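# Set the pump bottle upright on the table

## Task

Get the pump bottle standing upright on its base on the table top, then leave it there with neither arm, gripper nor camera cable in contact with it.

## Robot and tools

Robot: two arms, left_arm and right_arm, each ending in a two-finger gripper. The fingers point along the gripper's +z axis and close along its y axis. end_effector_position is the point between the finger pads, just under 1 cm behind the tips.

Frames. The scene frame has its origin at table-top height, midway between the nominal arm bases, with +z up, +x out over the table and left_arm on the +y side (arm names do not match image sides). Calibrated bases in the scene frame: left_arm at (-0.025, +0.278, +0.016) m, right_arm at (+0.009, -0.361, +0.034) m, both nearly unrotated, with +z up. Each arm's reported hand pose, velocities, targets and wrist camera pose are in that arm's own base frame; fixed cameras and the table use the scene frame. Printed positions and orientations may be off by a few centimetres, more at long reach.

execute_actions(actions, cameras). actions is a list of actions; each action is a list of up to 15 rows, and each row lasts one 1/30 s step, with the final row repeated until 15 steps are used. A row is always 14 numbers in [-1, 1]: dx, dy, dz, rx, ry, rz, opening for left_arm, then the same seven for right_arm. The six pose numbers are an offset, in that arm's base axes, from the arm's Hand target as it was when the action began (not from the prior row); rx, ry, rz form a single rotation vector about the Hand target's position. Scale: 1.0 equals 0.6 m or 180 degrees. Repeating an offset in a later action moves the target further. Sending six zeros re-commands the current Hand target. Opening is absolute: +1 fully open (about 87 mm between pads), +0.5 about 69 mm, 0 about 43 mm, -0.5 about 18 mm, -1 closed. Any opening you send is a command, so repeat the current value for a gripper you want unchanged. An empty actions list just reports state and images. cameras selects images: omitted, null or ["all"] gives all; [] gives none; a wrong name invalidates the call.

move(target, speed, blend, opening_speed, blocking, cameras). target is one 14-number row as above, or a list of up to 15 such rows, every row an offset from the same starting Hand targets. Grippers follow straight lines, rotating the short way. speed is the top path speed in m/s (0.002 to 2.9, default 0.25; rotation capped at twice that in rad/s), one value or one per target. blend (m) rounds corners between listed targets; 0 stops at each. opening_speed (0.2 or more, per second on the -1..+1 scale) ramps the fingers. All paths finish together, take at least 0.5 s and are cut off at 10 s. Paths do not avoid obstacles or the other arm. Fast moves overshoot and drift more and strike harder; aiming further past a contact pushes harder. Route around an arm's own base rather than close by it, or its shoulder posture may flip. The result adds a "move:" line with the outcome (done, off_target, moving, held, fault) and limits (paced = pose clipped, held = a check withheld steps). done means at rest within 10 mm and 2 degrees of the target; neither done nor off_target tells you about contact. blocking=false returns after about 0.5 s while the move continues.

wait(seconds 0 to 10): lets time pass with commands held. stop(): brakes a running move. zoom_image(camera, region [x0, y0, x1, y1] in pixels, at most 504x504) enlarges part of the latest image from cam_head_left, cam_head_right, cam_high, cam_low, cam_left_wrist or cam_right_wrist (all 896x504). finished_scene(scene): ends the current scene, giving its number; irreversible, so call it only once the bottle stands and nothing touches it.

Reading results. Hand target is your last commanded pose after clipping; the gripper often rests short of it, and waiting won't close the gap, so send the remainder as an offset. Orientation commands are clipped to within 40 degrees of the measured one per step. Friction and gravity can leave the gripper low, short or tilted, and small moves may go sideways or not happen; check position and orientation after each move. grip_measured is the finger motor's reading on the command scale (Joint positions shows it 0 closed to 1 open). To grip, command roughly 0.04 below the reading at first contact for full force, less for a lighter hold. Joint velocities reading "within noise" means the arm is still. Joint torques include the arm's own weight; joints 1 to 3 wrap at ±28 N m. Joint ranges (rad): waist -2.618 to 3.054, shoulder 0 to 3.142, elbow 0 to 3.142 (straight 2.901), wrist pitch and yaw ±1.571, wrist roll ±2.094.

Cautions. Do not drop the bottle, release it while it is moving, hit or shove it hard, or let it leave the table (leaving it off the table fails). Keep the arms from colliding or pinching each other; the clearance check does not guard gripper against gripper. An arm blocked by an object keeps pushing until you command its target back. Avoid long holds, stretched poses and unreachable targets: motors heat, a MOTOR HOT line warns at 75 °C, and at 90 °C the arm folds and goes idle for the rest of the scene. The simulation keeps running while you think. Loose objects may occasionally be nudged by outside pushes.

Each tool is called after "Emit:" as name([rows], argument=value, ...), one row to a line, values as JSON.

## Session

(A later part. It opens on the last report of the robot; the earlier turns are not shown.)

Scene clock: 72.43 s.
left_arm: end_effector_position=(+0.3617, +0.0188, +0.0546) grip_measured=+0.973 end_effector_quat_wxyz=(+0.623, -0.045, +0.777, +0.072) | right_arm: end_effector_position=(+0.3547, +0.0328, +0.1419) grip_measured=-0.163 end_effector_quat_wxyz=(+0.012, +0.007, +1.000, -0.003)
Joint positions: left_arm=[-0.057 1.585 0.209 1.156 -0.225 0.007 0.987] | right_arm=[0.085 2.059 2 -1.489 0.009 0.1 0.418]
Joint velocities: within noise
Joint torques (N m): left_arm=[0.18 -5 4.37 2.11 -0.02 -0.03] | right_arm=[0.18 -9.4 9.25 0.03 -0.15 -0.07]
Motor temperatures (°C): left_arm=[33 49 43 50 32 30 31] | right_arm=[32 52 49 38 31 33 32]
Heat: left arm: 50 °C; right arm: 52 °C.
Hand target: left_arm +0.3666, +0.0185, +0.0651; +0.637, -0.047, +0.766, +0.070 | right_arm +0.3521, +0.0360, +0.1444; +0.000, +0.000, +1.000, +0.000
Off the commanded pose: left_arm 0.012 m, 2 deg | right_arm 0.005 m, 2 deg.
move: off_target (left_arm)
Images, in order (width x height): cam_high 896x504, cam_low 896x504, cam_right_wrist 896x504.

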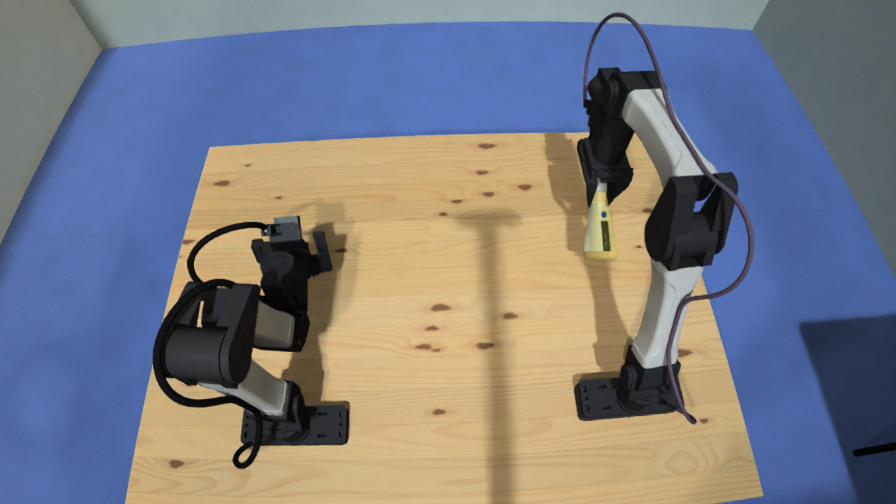

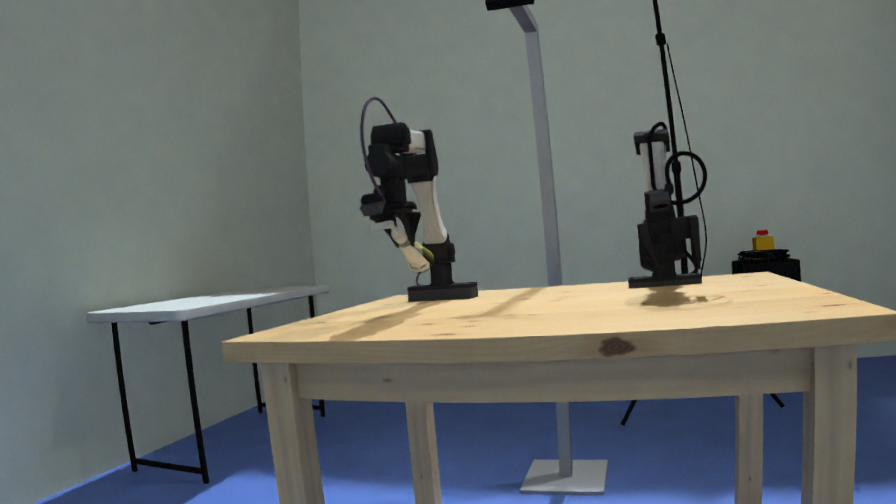

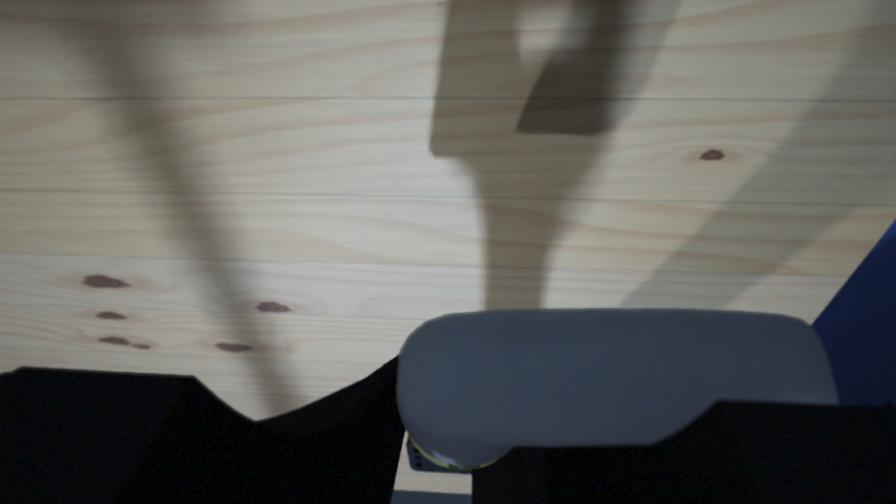

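Emit:
move(target=[0,0,0,0,0,0,1,0,0,0.03,0,-0.25,0,-0.4], speed=0.3, cameras=["cam_right_wrist","cam_low","cam_high"])

Emit:
zoom_image(camera="cam_low", region=[330, 150, 500, 340])

Scene clock: 78.33 s.
left_arm: end_effector_position=(+0.3617, +0.0188, +0.0546) grip_measured=+0.973 end_effector_quat_wxyz=(+0.623, -0.045, +0.777, +0.072) | right_arm: end_effector_position=(+0.3444, +0.0346, +0.1466) grip_measured=-0.163 end_effector_quat_wxyz=(+0.347, +0.000, +0.938, +0.001)
Joint positions: left_arm=[-0.057 1.585 0.209 1.156 -0.225 0.007 0.987] | right_arm=[0.13 1.357 1.085 -0.594 0.083 0.099 0.418]
Joint velocities: within noise
Joint torques (N m): left_arm=[0.18 -5 4.37 2.11 -0.01 -0.04] | right_arm=[0.35 -8.7 7.16 1.82 0.11 -0.02]
Motor temperatures (°C): left_arm=[33 49 43 50 32 30 31] | right_arm=[32 53 49 38 31 33 32]
Heat: left arm: 50 °C; right arm: 53 °C.
Hand target: left_arm +0.3666, +0.0185, +0.0651; +0.637, -0.047, +0.766, +0.070 | right_arm +0.3521, +0.0360, +0.1624; +0.382, +0.000, +0.924, +0.000
Off the commanded pose: left_arm 0.012 m, 2 deg | right_arm 0.018 m, 4 deg.
move: off_target (left_arm, right_arm)
Images, in order (width x height): cam_high 896x504, cam_low 896x504, cam_right_wrist 896x504.

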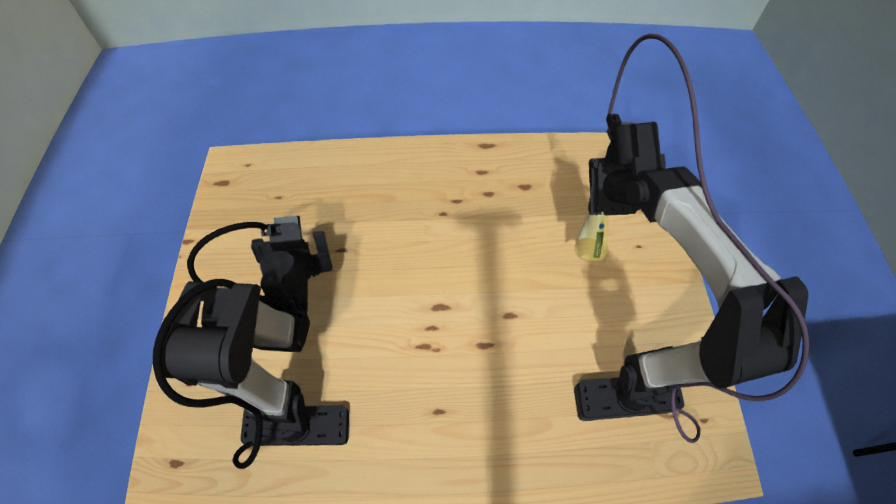

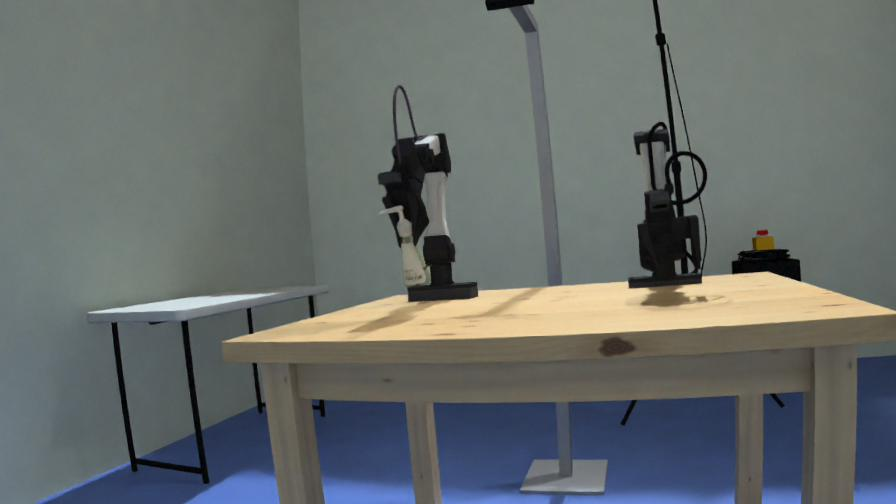

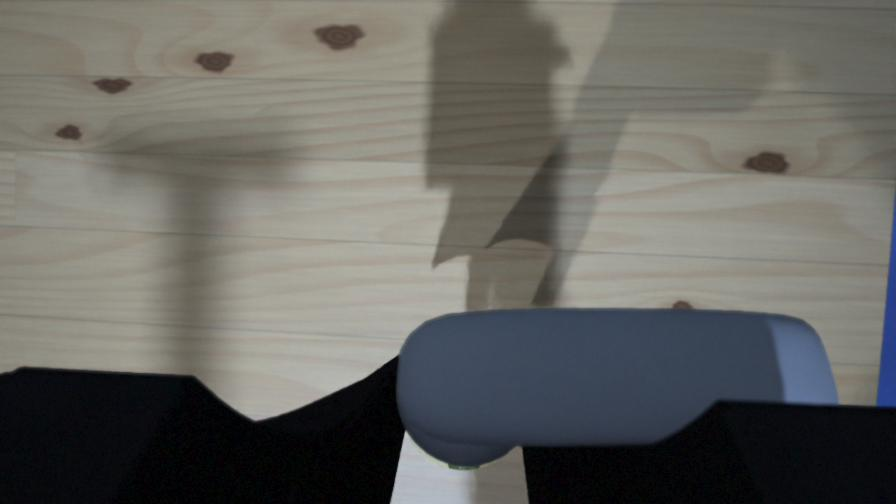

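Scaled by 2.653 from the camera's 896x504 image, which has a finer 1280x720 frame.

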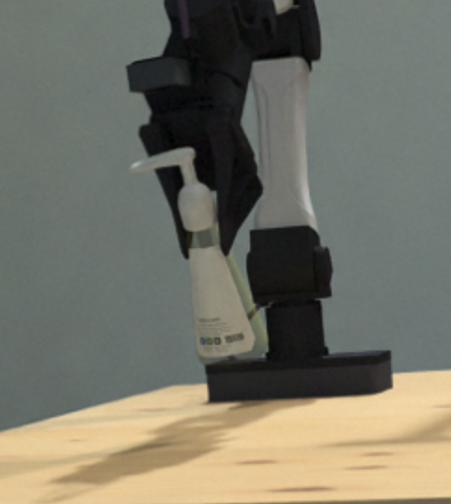

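Emit:
move(target=[0,0,0,0,0,0,1,0,0,0,0,-0.05,0,-0.4], cameras=["cam_head_left","cam_low","cam_high"])

Emit:
zoom_image(camera="cam_low", region=[330, 150, 500, 340])

Emit:
zoom_image(camera="cam_high", region=[520, 120, 720, 300])

Emit:
zoom_image(camera="cam_head_left", region=[460, 200, 660, 380])

Scene clock: 85.87 s.
left_arm: end_effector_position=(+0.3617, +0.0188, +0.0546) grip_measured=+0.973 end_effector_quat_wxyz=(+0.623, -0.045, +0.777, +0.072) | right_arm: end_effector_position=(+0.3426, +0.0347, +0.1439) grip_measured=-0.163 end_effector_quat_wxyz=(+0.415, +0.001, +0.910, +0.001)
Joint positions: left_arm=[-0.057 1.585 0.209 1.156 -0.225 0.007 0.987] | right_arm=[0.144 1.236 0.903 -0.388 0.108 0.098 0.418]
Joint velocities: within noise
Joint torques (N m): left_arm=[0.18 -5 4.37 2.1 -0.02 -0.03] | right_arm=[0.31 -7.47 7.34 2.06 0.11 -0.09]
Motor temperatures (°C): left_arm=[33 49 43 50 32 30 31] | right_arm=[32 52 50 40 31 33 33]
Heat: left arm: 50 °C; right arm: 52 °C.
Hand target: left_arm +0.3666, +0.0185, +0.0651; +0.637, -0.047, +0.766, +0.070 | right_arm +0.3521, +0.0360, +0.1624; +0.453, +0.000, +0.891, +0.000
Off the commanded pose: left_arm 0.012 m, 2 deg | right_arm 0.021 m, 5 deg.
move: off_target (left_arm, right_arm)
Images, in order (width x height): cam_head_left 896x504, cam_high 896x504, cam_low 896x504.

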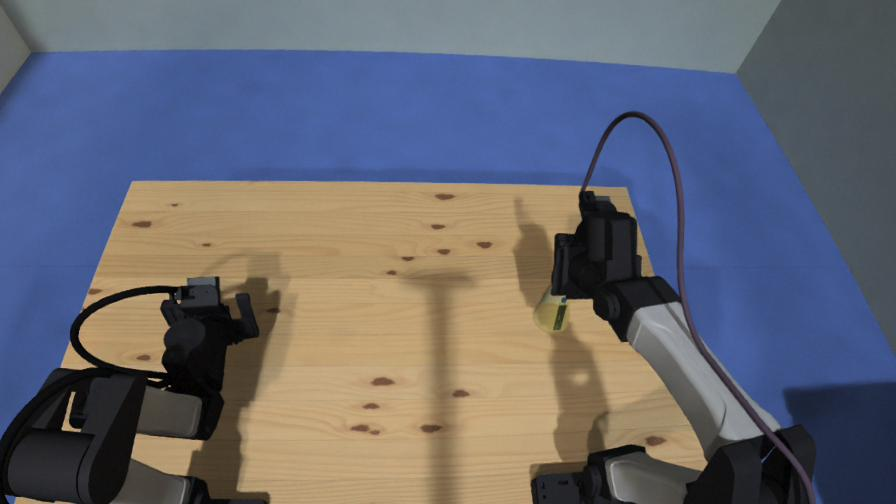

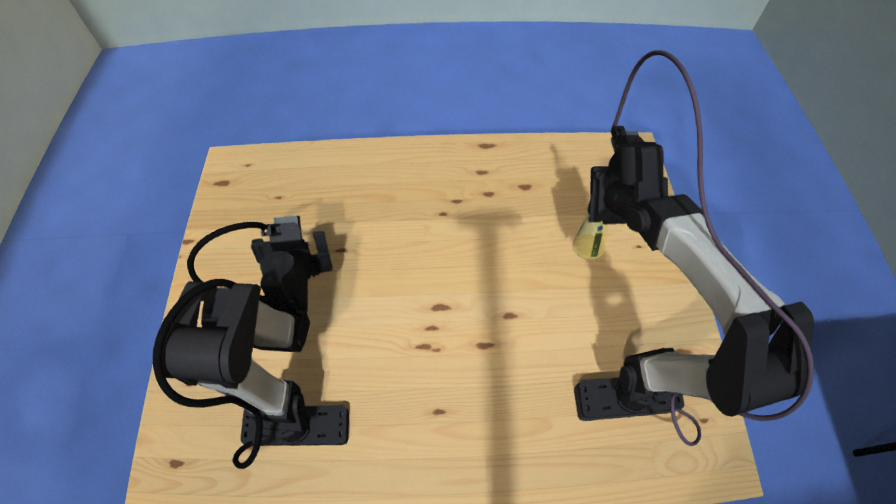

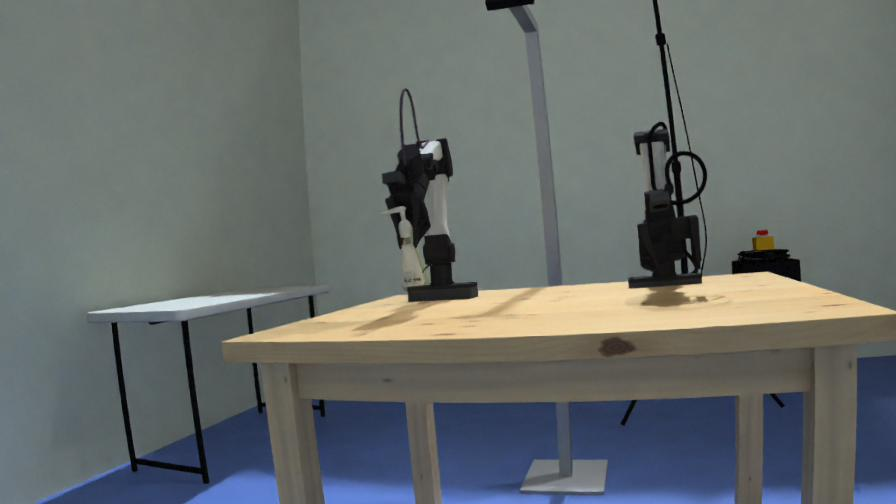

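Scaled by 2.653 from the camera's 896x504 image, which has a finer 1280x720 frame.

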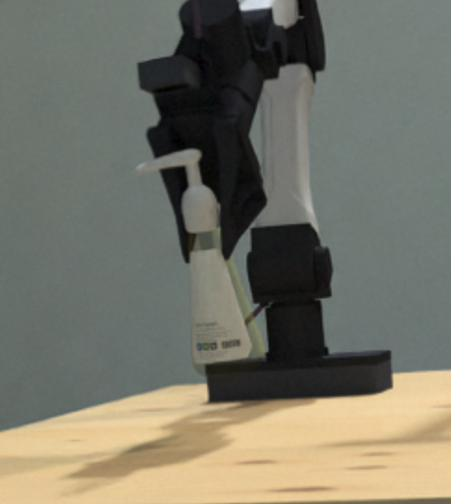

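Scaled by 2.520 from the camera's 896x504 image, which has a finer 1280x720 frame.

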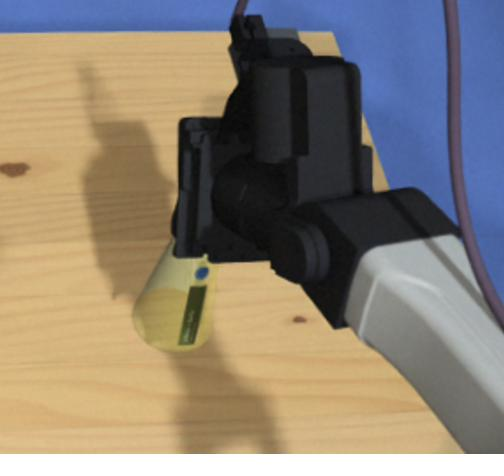

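Scaled by 2.520 from the camera's 896x504 image, which has a finer 1280x720 frame.

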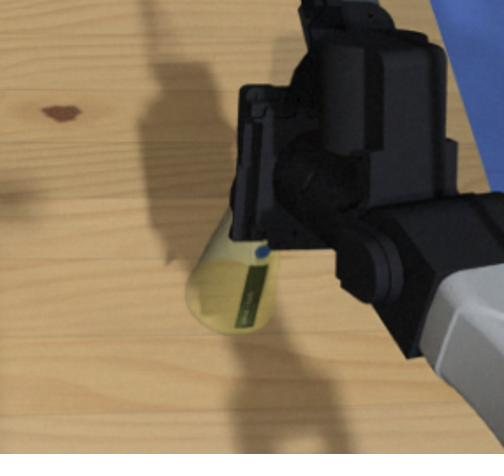

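Emit:
move(target=[0,0,0,0,0,0,1,0.015,0,-0.09,0,-0.03,0,-0.4], speed=0.15, cameras=["cam_right_wrist","cam_low","cam_high"])

Emit:
zoom_image(camera="cam_low", region=[330, 180, 480, 340])

Emit:
zoom_image(camera="cam_high", region=[520, 120, 720, 300])

Scene clock: 94.53 s.
left_arm: end_effector_position=(+0.3617, +0.0188, +0.0546) grip_measured=+0.973 end_effector_quat_wxyz=(+0.623, -0.045, +0.777, +0.072) | right_arm: end_effector_position=(+0.3501, +0.0335, +0.1005) grip_measured=-0.163 end_effector_quat_wxyz=(+0.470, +0.003, +0.882, +0.002)
Joint positions: left_arm=[-0.057 1.585 0.209 1.156 -0.225 0.007 0.987] | right_arm=[0.144 1.232 0.635 0.001 0.117 0.087 0.418]
Joint velocities: within noise
Joint torques (N m): left_arm=[0.18 -5 4.37 2.11 -0.01 -0.03] | right_arm=[0.51 -3.44 7.13 2.21 0.1 -0.1]
Motor temperatures (°C): left_arm=[33 49 42 51 32 30 31] | right_arm=[32 52 49 41 31 33 33]
Heat: left arm: 51 °C; right arm: 52 °C.
Hand target: left_arm +0.3666, +0.0185, +0.0651; +0.637, -0.047, +0.766, +0.070 | right_arm +0.3611, +0.0360, +0.1085; +0.495, +0.000, +0.869, +0.000
Off the commanded pose: left_arm 0.012 m, 2 deg | right_arm 0.014 m, 3 deg.
move: off_target (left_arm, right_arm)
Images, in order (width x height): cam_high 896x504, cam_low 896x504, cam_right_wrist 896x504.

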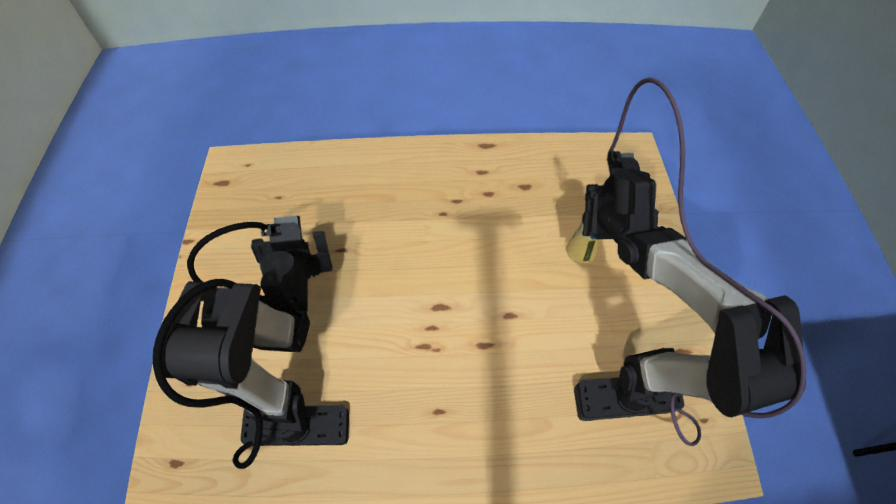

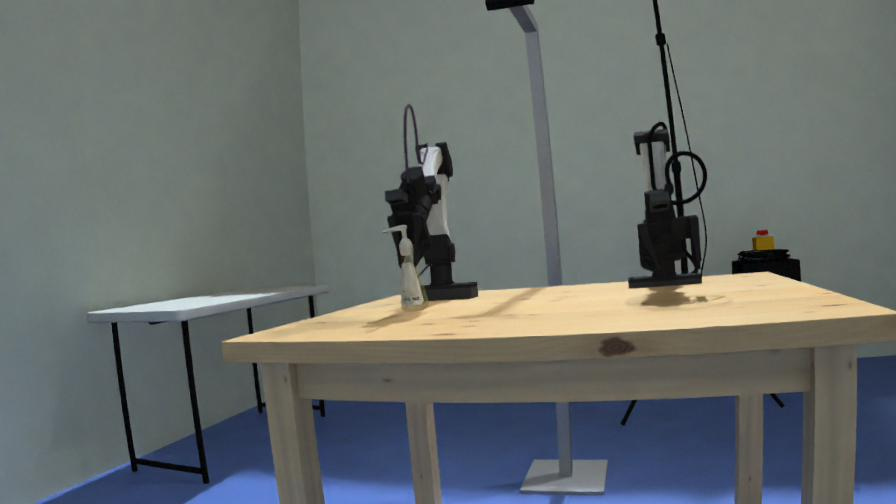

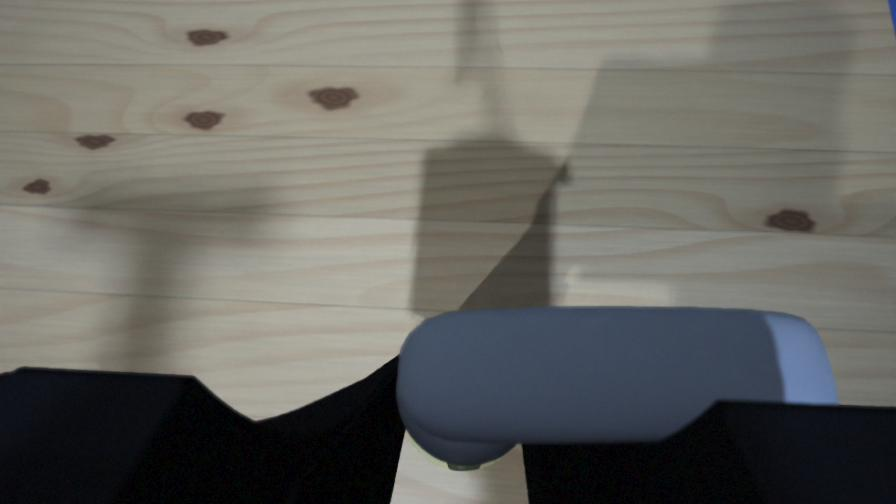

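Scaled by 3.150 from the camera's 896x504 image, which has a finer 1280x720 frame.

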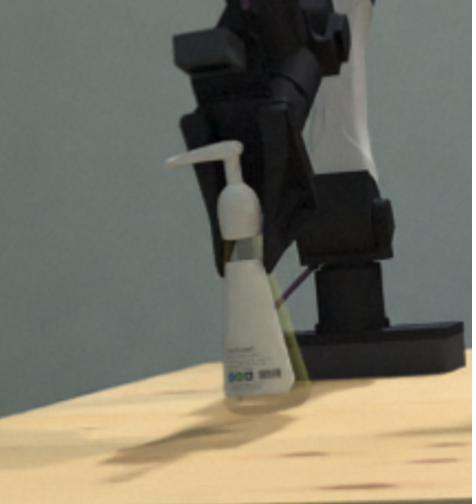

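Scaled by 2.520 from the camera's 896x504 image, which has a finer 1280x720 frame.

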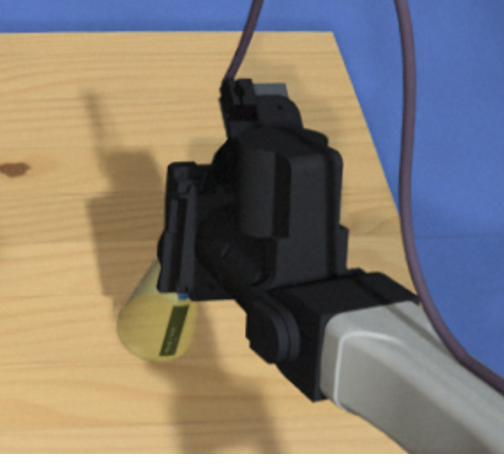

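Emit:
move(target=[0,0,0,0,0,0,1,0,0,-0.04,0,0,0,-0.4], speed=0.1, cameras=["cam_right_wrist","cam_low","cam_high"])

Emit:
zoom_image(camera="cam_low", region=[330, 180, 480, 340])

Emit:
zoom_image(camera="cam_high", region=[520, 120, 720, 300])

Scene clock: 98.53 s.
left_arm: end_effector_position=(+0.3617, +0.0188, +0.0546) grip_measured=+0.973 end_effector_quat_wxyz=(+0.623, -0.045, +0.777, +0.072) | right_arm: end_effector_position=(+0.3628, +0.0340, +0.0932) grip_measured=-0.164 end_effector_quat_wxyz=(+0.501, +0.005, +0.866, +0.003)
Joint positions: left_arm=[-0.057 1.585 0.209 1.156 -0.225 0.007 0.987] | right_arm=[0.144 1.279 0.577 0.176 0.124 0.083 0.418]
Joint velocities: within noise
Joint torques (N m): left_arm=[0.18 -5 4.36 2.11 -0.02 -0.04] | right_arm=[0.49 -2.93 5.74 1.84 0.03 -0.07]
Motor temperatures (°C): left_arm=[33 49 42 51 32 30 31] | right_arm=[32 52 49 43 31 33 33]
Heat: left arm: 51 °C; right arm: 52 °C.
Hand target: left_arm +0.3666, +0.0185, +0.0651; +0.637, -0.047, +0.766, +0.070 | right_arm +0.3612, +0.0360, +0.0845; +0.495, +0.000, +0.869, +0.000
Off the commanded pose: left_arm 0.012 m, 2 deg | right_arm 0.009 m, 1 deg.
move: off_target (left_arm)
Images, in order (width x height): cam_high 896x504, cam_low 896x504, cam_right_wrist 896x504.

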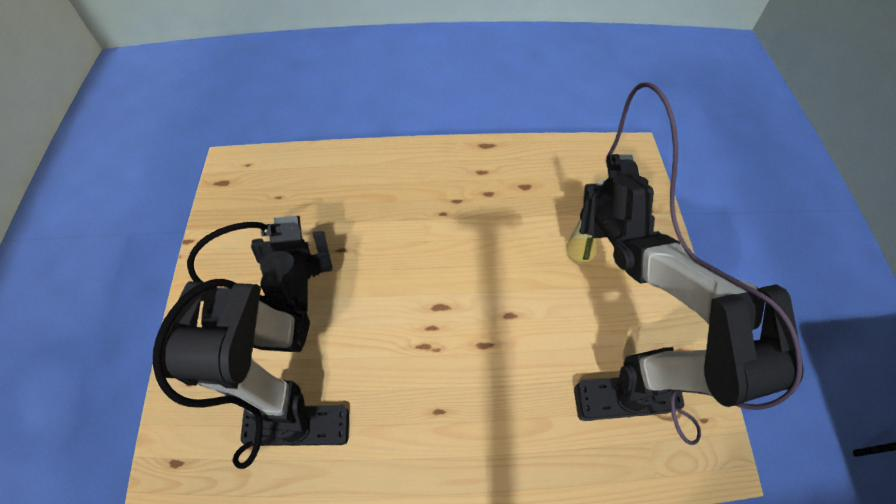

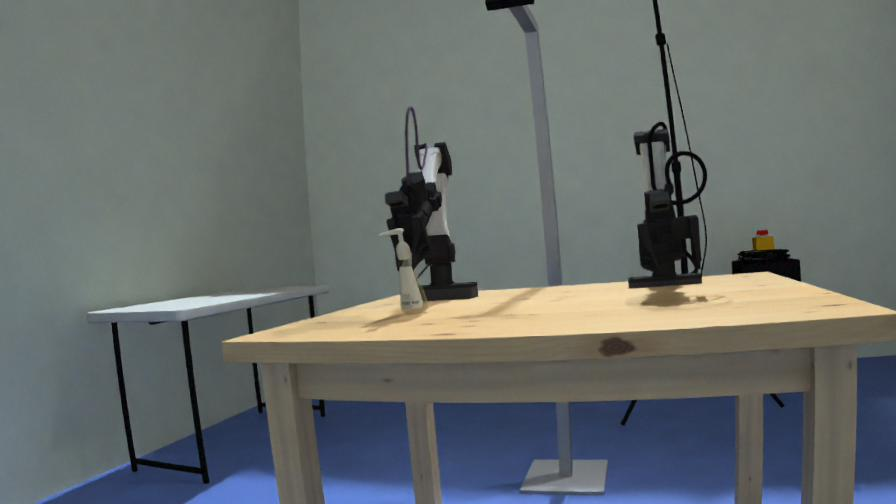

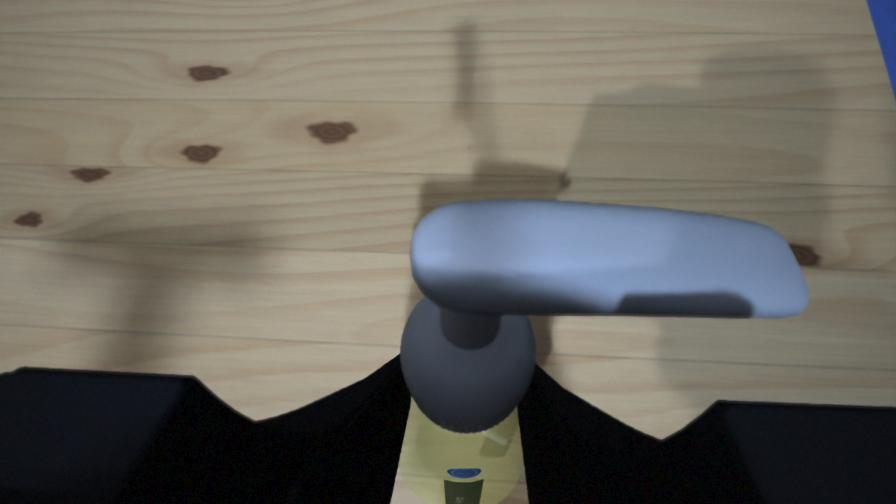

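Scaled by 3.150 from the camera's 896x504 image, which has a finer 1280x720 frame.

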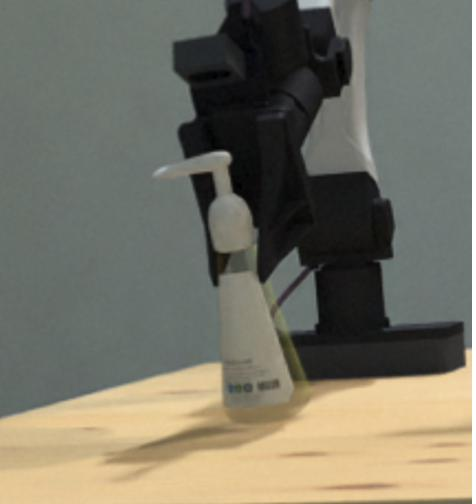

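Scaled by 2.520 from the camera's 896x504 image, which has a finer 1280x720 frame.

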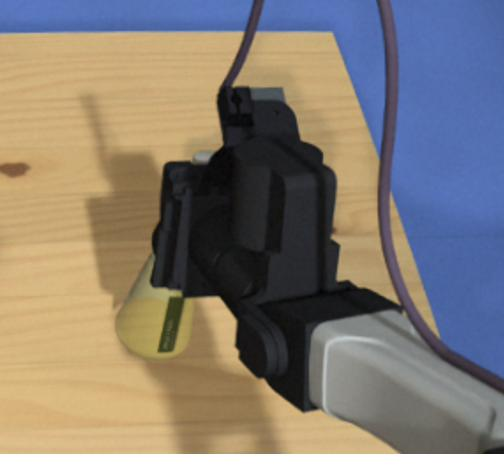

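Emit:
move(target=[0,0,0,0,0,0,1,0,0,0,0,0,0,-0.15], opening_speed=0.2, cameras=["cam_right_wrist","cam_low","cam_high"])

Emit:
zoom_image(camera="cam_low", region=[330, 180, 480, 340])

Scene clock: 110.87 s.
left_arm: end_effector_position=(+0.3617, +0.0188, +0.0546) grip_measured=+0.973 end_effector_quat_wxyz=(+0.623, -0.045, +0.777, +0.072) | right_arm: end_effector_position=(+0.3628, +0.0340, +0.0932) grip_measured=-0.149 end_effector_quat_wxyz=(+0.501, +0.004, +0.865, +0.003)
Joint positions: left_arm=[-0.057 1.585 0.209 1.156 -0.225 0.007 0.987] | right_arm=[0.144 1.279 0.576 0.177 0.124 0.082 0.425]
Joint velocities: within noise
Joint torques (N m): left_arm=[0.2 -4.98 4.37 2.11 -0.02 -0.03] | right_arm=[0.46 -2.96 5.83 1.86 0.04 -0.06]
Motor temperatures (°C): left_arm=[33 49 42 51 32 30 31] | right_arm=[32 50 49 43 31 33 33]
Heat: left arm: 51 °C; right arm: 50 °C.
Hand target: left_arm +0.3666, +0.0185, +0.0651; +0.637, -0.047, +0.766, +0.070 | right_arm +0.3611, +0.0360, +0.0844; +0.495, +0.000, +0.869, +0.000
Off the commanded pose: left_arm 0.012 m, 2 deg | right_arm 0.009 m, 1 deg.
move: off_target (left_arm)
Images, in order (width x height): cam_high 896x504, cam_low 896x504, cam_right_wrist 896x504.

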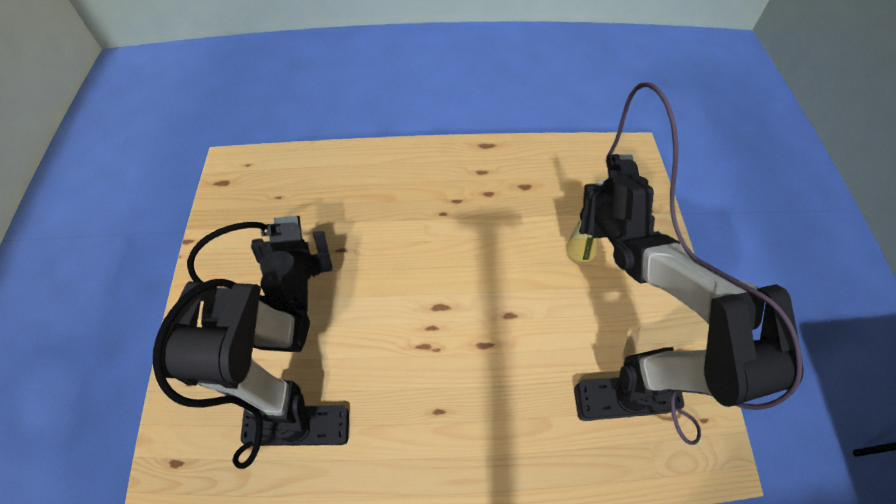

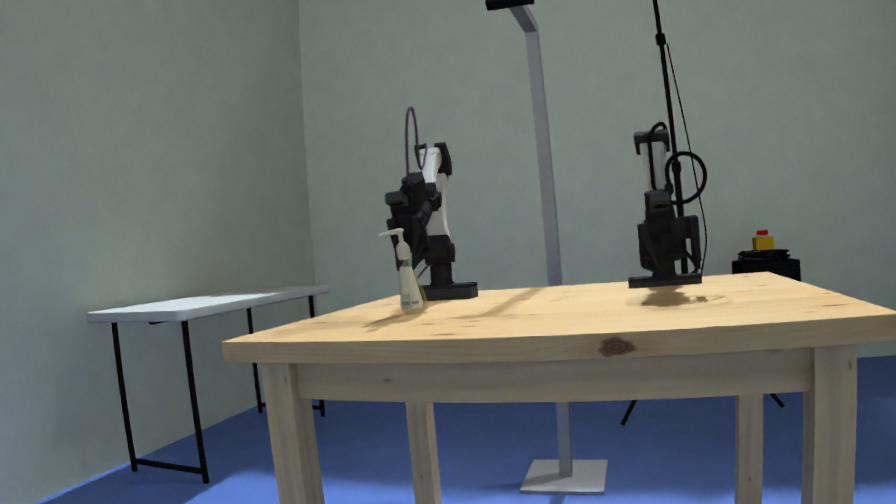

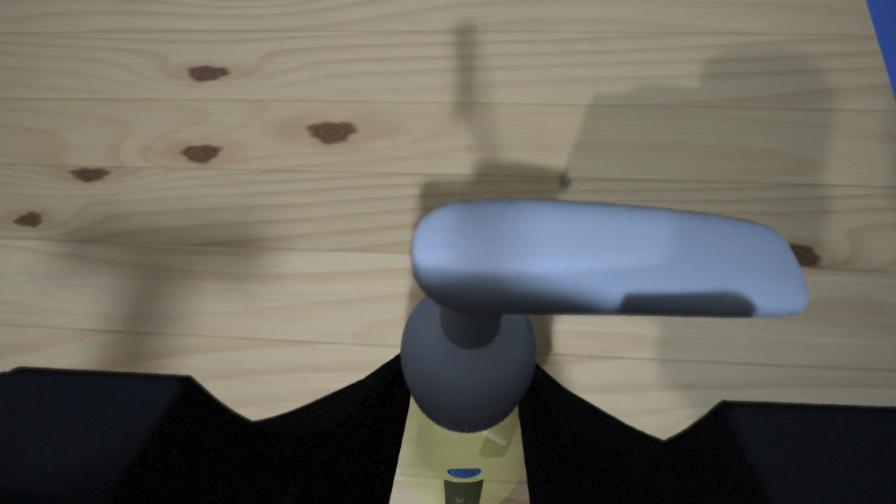

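Scaled by 3.150 from the camera's 896x504 image, which has a finer 1280x720 frame.

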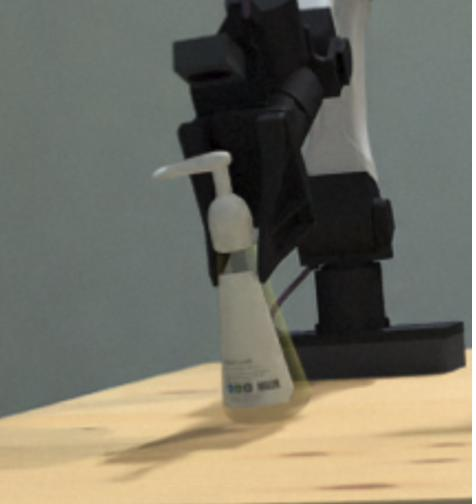

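Emit:
move(target=[0,0,0,0,0,0,1,0,0,0,0,0,0,0.0], opening_speed=0.2, cameras=["cam_right_wrist","cam_low","cam_high"])

Emit:
zoom_image(camera="cam_low", region=[330, 180, 480, 340])

Scene clock: 113.53 s.
left_arm: end_effector_position=(+0.3617, +0.0188, +0.0546) grip_measured=+0.973 end_effector_quat_wxyz=(+0.623, -0.045, +0.777, +0.072) | right_arm: end_effector_position=(+0.3630, +0.0336, +0.0934) grip_measured=+0.000 end_effector_quat_wxyz=(+0.502, +0.005, +0.865, +0.002)
Joint positions: left_arm=[-0.057 1.585 0.209 1.156 -0.225 0.007 0.987] | right_arm=[0.144 1.279 0.576 0.178 0.127 0.082 0.5]
Joint velocities: within noise
Joint torques (N m): left_arm=[0.18 -5 4.36 2.11 -0.02 -0.04] | right_arm=[0.5 -2.93 5.79 1.86 0 -0.06]
Motor temperatures (°C): left_arm=[33 49 42 51 32 30 31] | right_arm=[32 50 49 44 31 33 33]
Heat: left arm: 51 °C; right arm: 50 °C.
Hand target: left_arm +0.3666, +0.0185, +0.0651; +0.637, -0.047, +0.766, +0.070 | right_arm +0.3610, +0.0360, +0.0843; +0.495, +0.000, +0.869, +0.000
Off the commanded pose: left_arm 0.012 m, 2 deg | right_arm 0.010 m, 1 deg.
move: off_target (left_arm)
Images, in order (width x height): cam_high 896x504, cam_low 896x504, cam_right_wrist 896x504.

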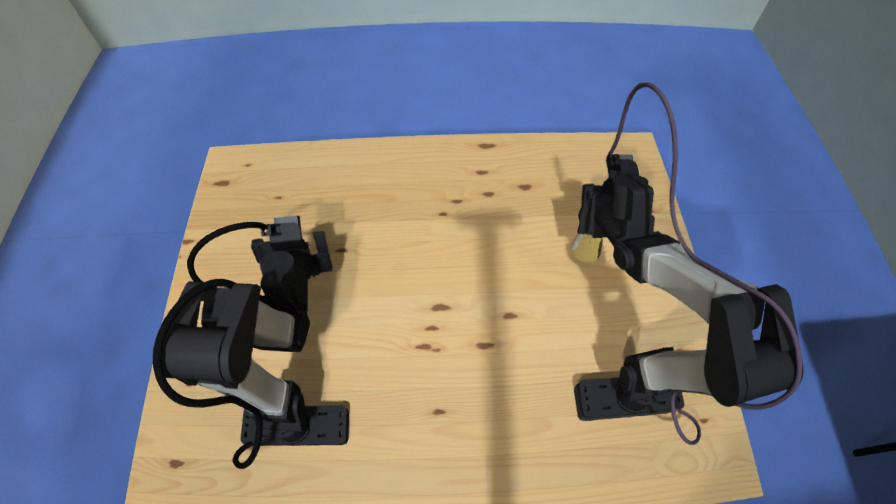

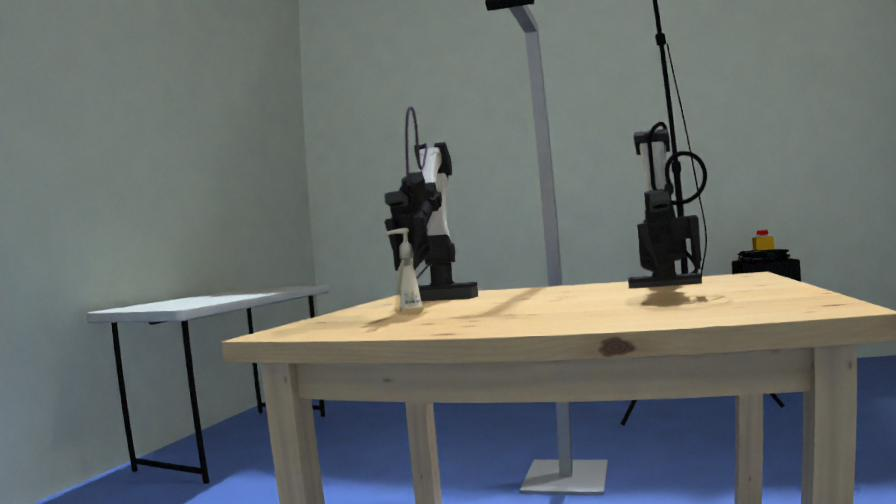

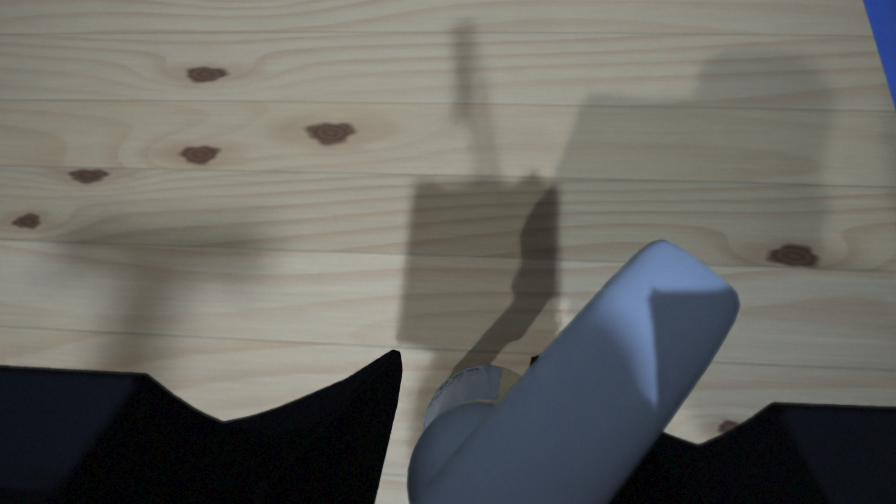

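Scaled by 3.150 from the camera's 896x504 image, which has a finer 1280x720 frame.

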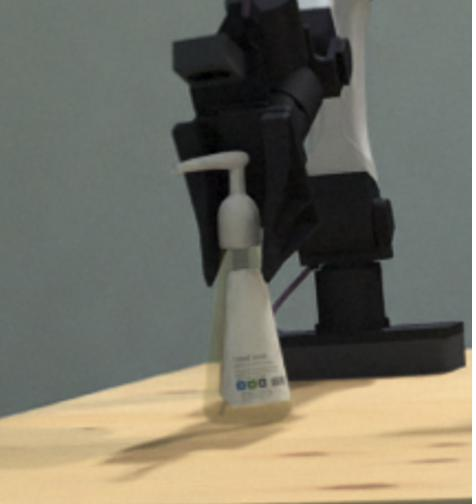

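Emit:
move(target=[0,0,0,0,0,0,1,0,0,0,0,0,0,0.7], opening_speed=0.4, cameras=["cam_right_wrist","cam_low","cam_high"])

Emit:
zoom_image(camera="cam_low", region=[330, 180, 480, 340])

Emit:
zoom_image(camera="cam_high", region=[520, 120, 720, 300])

Scene clock: 120.87 s.
left_arm: end_effector_position=(+0.3617, +0.0188, +0.0546) grip_measured=+0.973 end_effector_quat_wxyz=(+0.623, -0.045, +0.777, +0.072) | right_arm: end_effector_position=(+0.3630, +0.0336, +0.0934) grip_measured=+0.700 end_effector_quat_wxyz=(+0.502, +0.005, +0.865, +0.002)
Joint positions: left_arm=[-0.057 1.585 0.209 1.156 -0.225 0.007 0.987] | right_arm=[0.144 1.279 0.576 0.178 0.127 0.082 0.85]
Joint velocities: within noise
Joint torques (N m): left_arm=[0.18 -4.98 4.37 2.11 -0.01 -0.03] | right_arm=[0.51 -2.92 5.72 1.85 0.03 -0.07]
Motor temperatures (°C): left_arm=[33 49 42 51 31 30 31] | right_arm=[32 49 49 44 31 33 32]
Heat: left arm: 51 °C; right arm: 49 °C.
Hand target: left_arm +0.3666, +0.0185, +0.0651; +0.637, -0.047, +0.766, +0.070 | right_arm +0.3610, +0.0360, +0.0843; +0.495, +0.000, +0.869, +0.000
Off the commanded pose: left_arm 0.012 m, 2 deg | right_arm 0.010 m, 1 deg.
move: off_target (left_arm)
Images, in order (width x height): cam_high 896x504, cam_low 896x504, cam_right_wrist 896x504.

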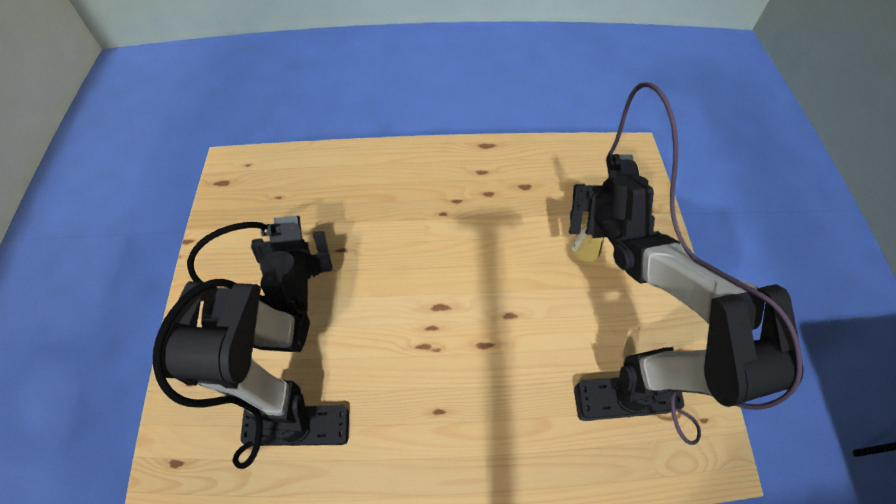

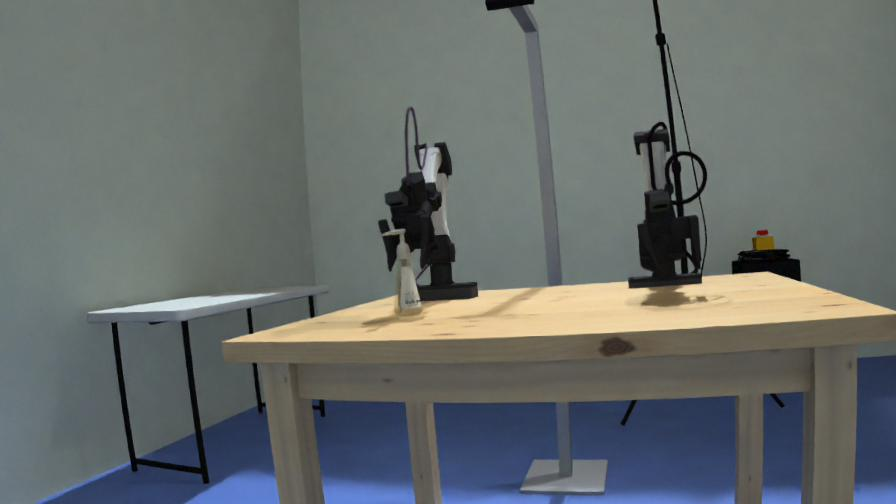

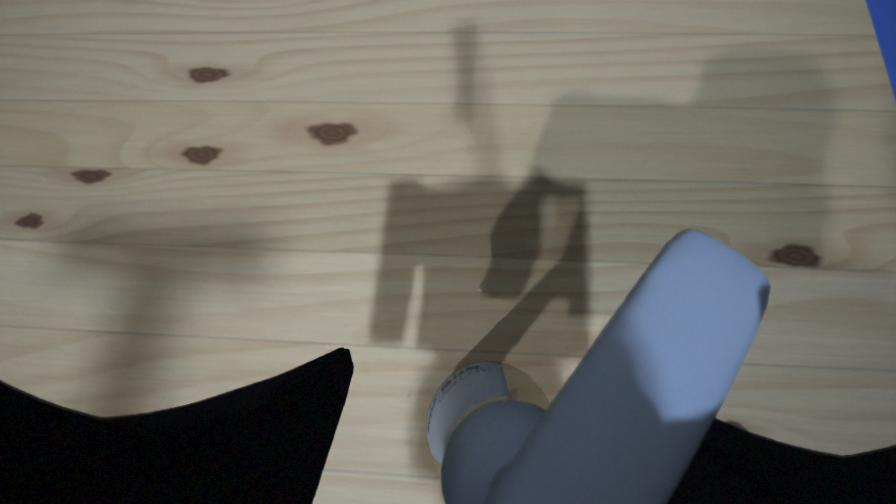

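Scaled by 3.150 from the camera's 896x504 image, which has a finer 1280x720 frame.

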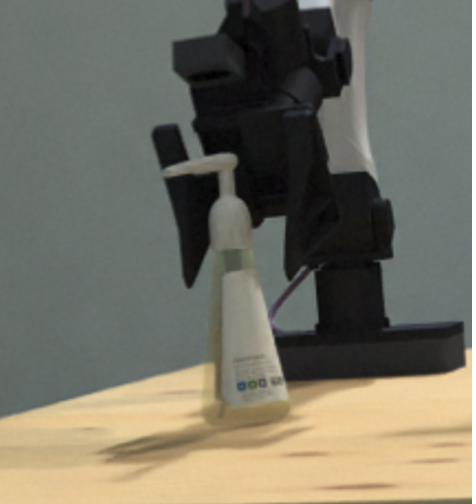

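Scaled by 2.520 from the camera's 896x504 image, which has a finer 1280x720 frame.

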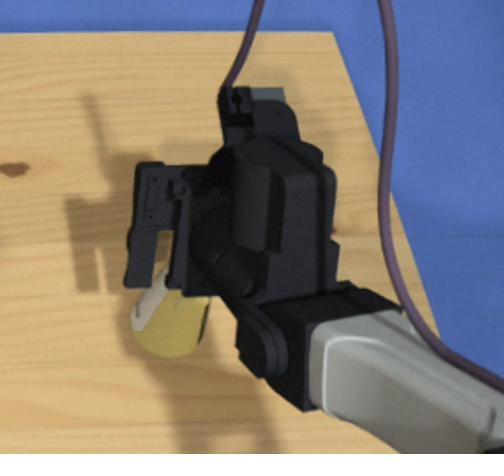

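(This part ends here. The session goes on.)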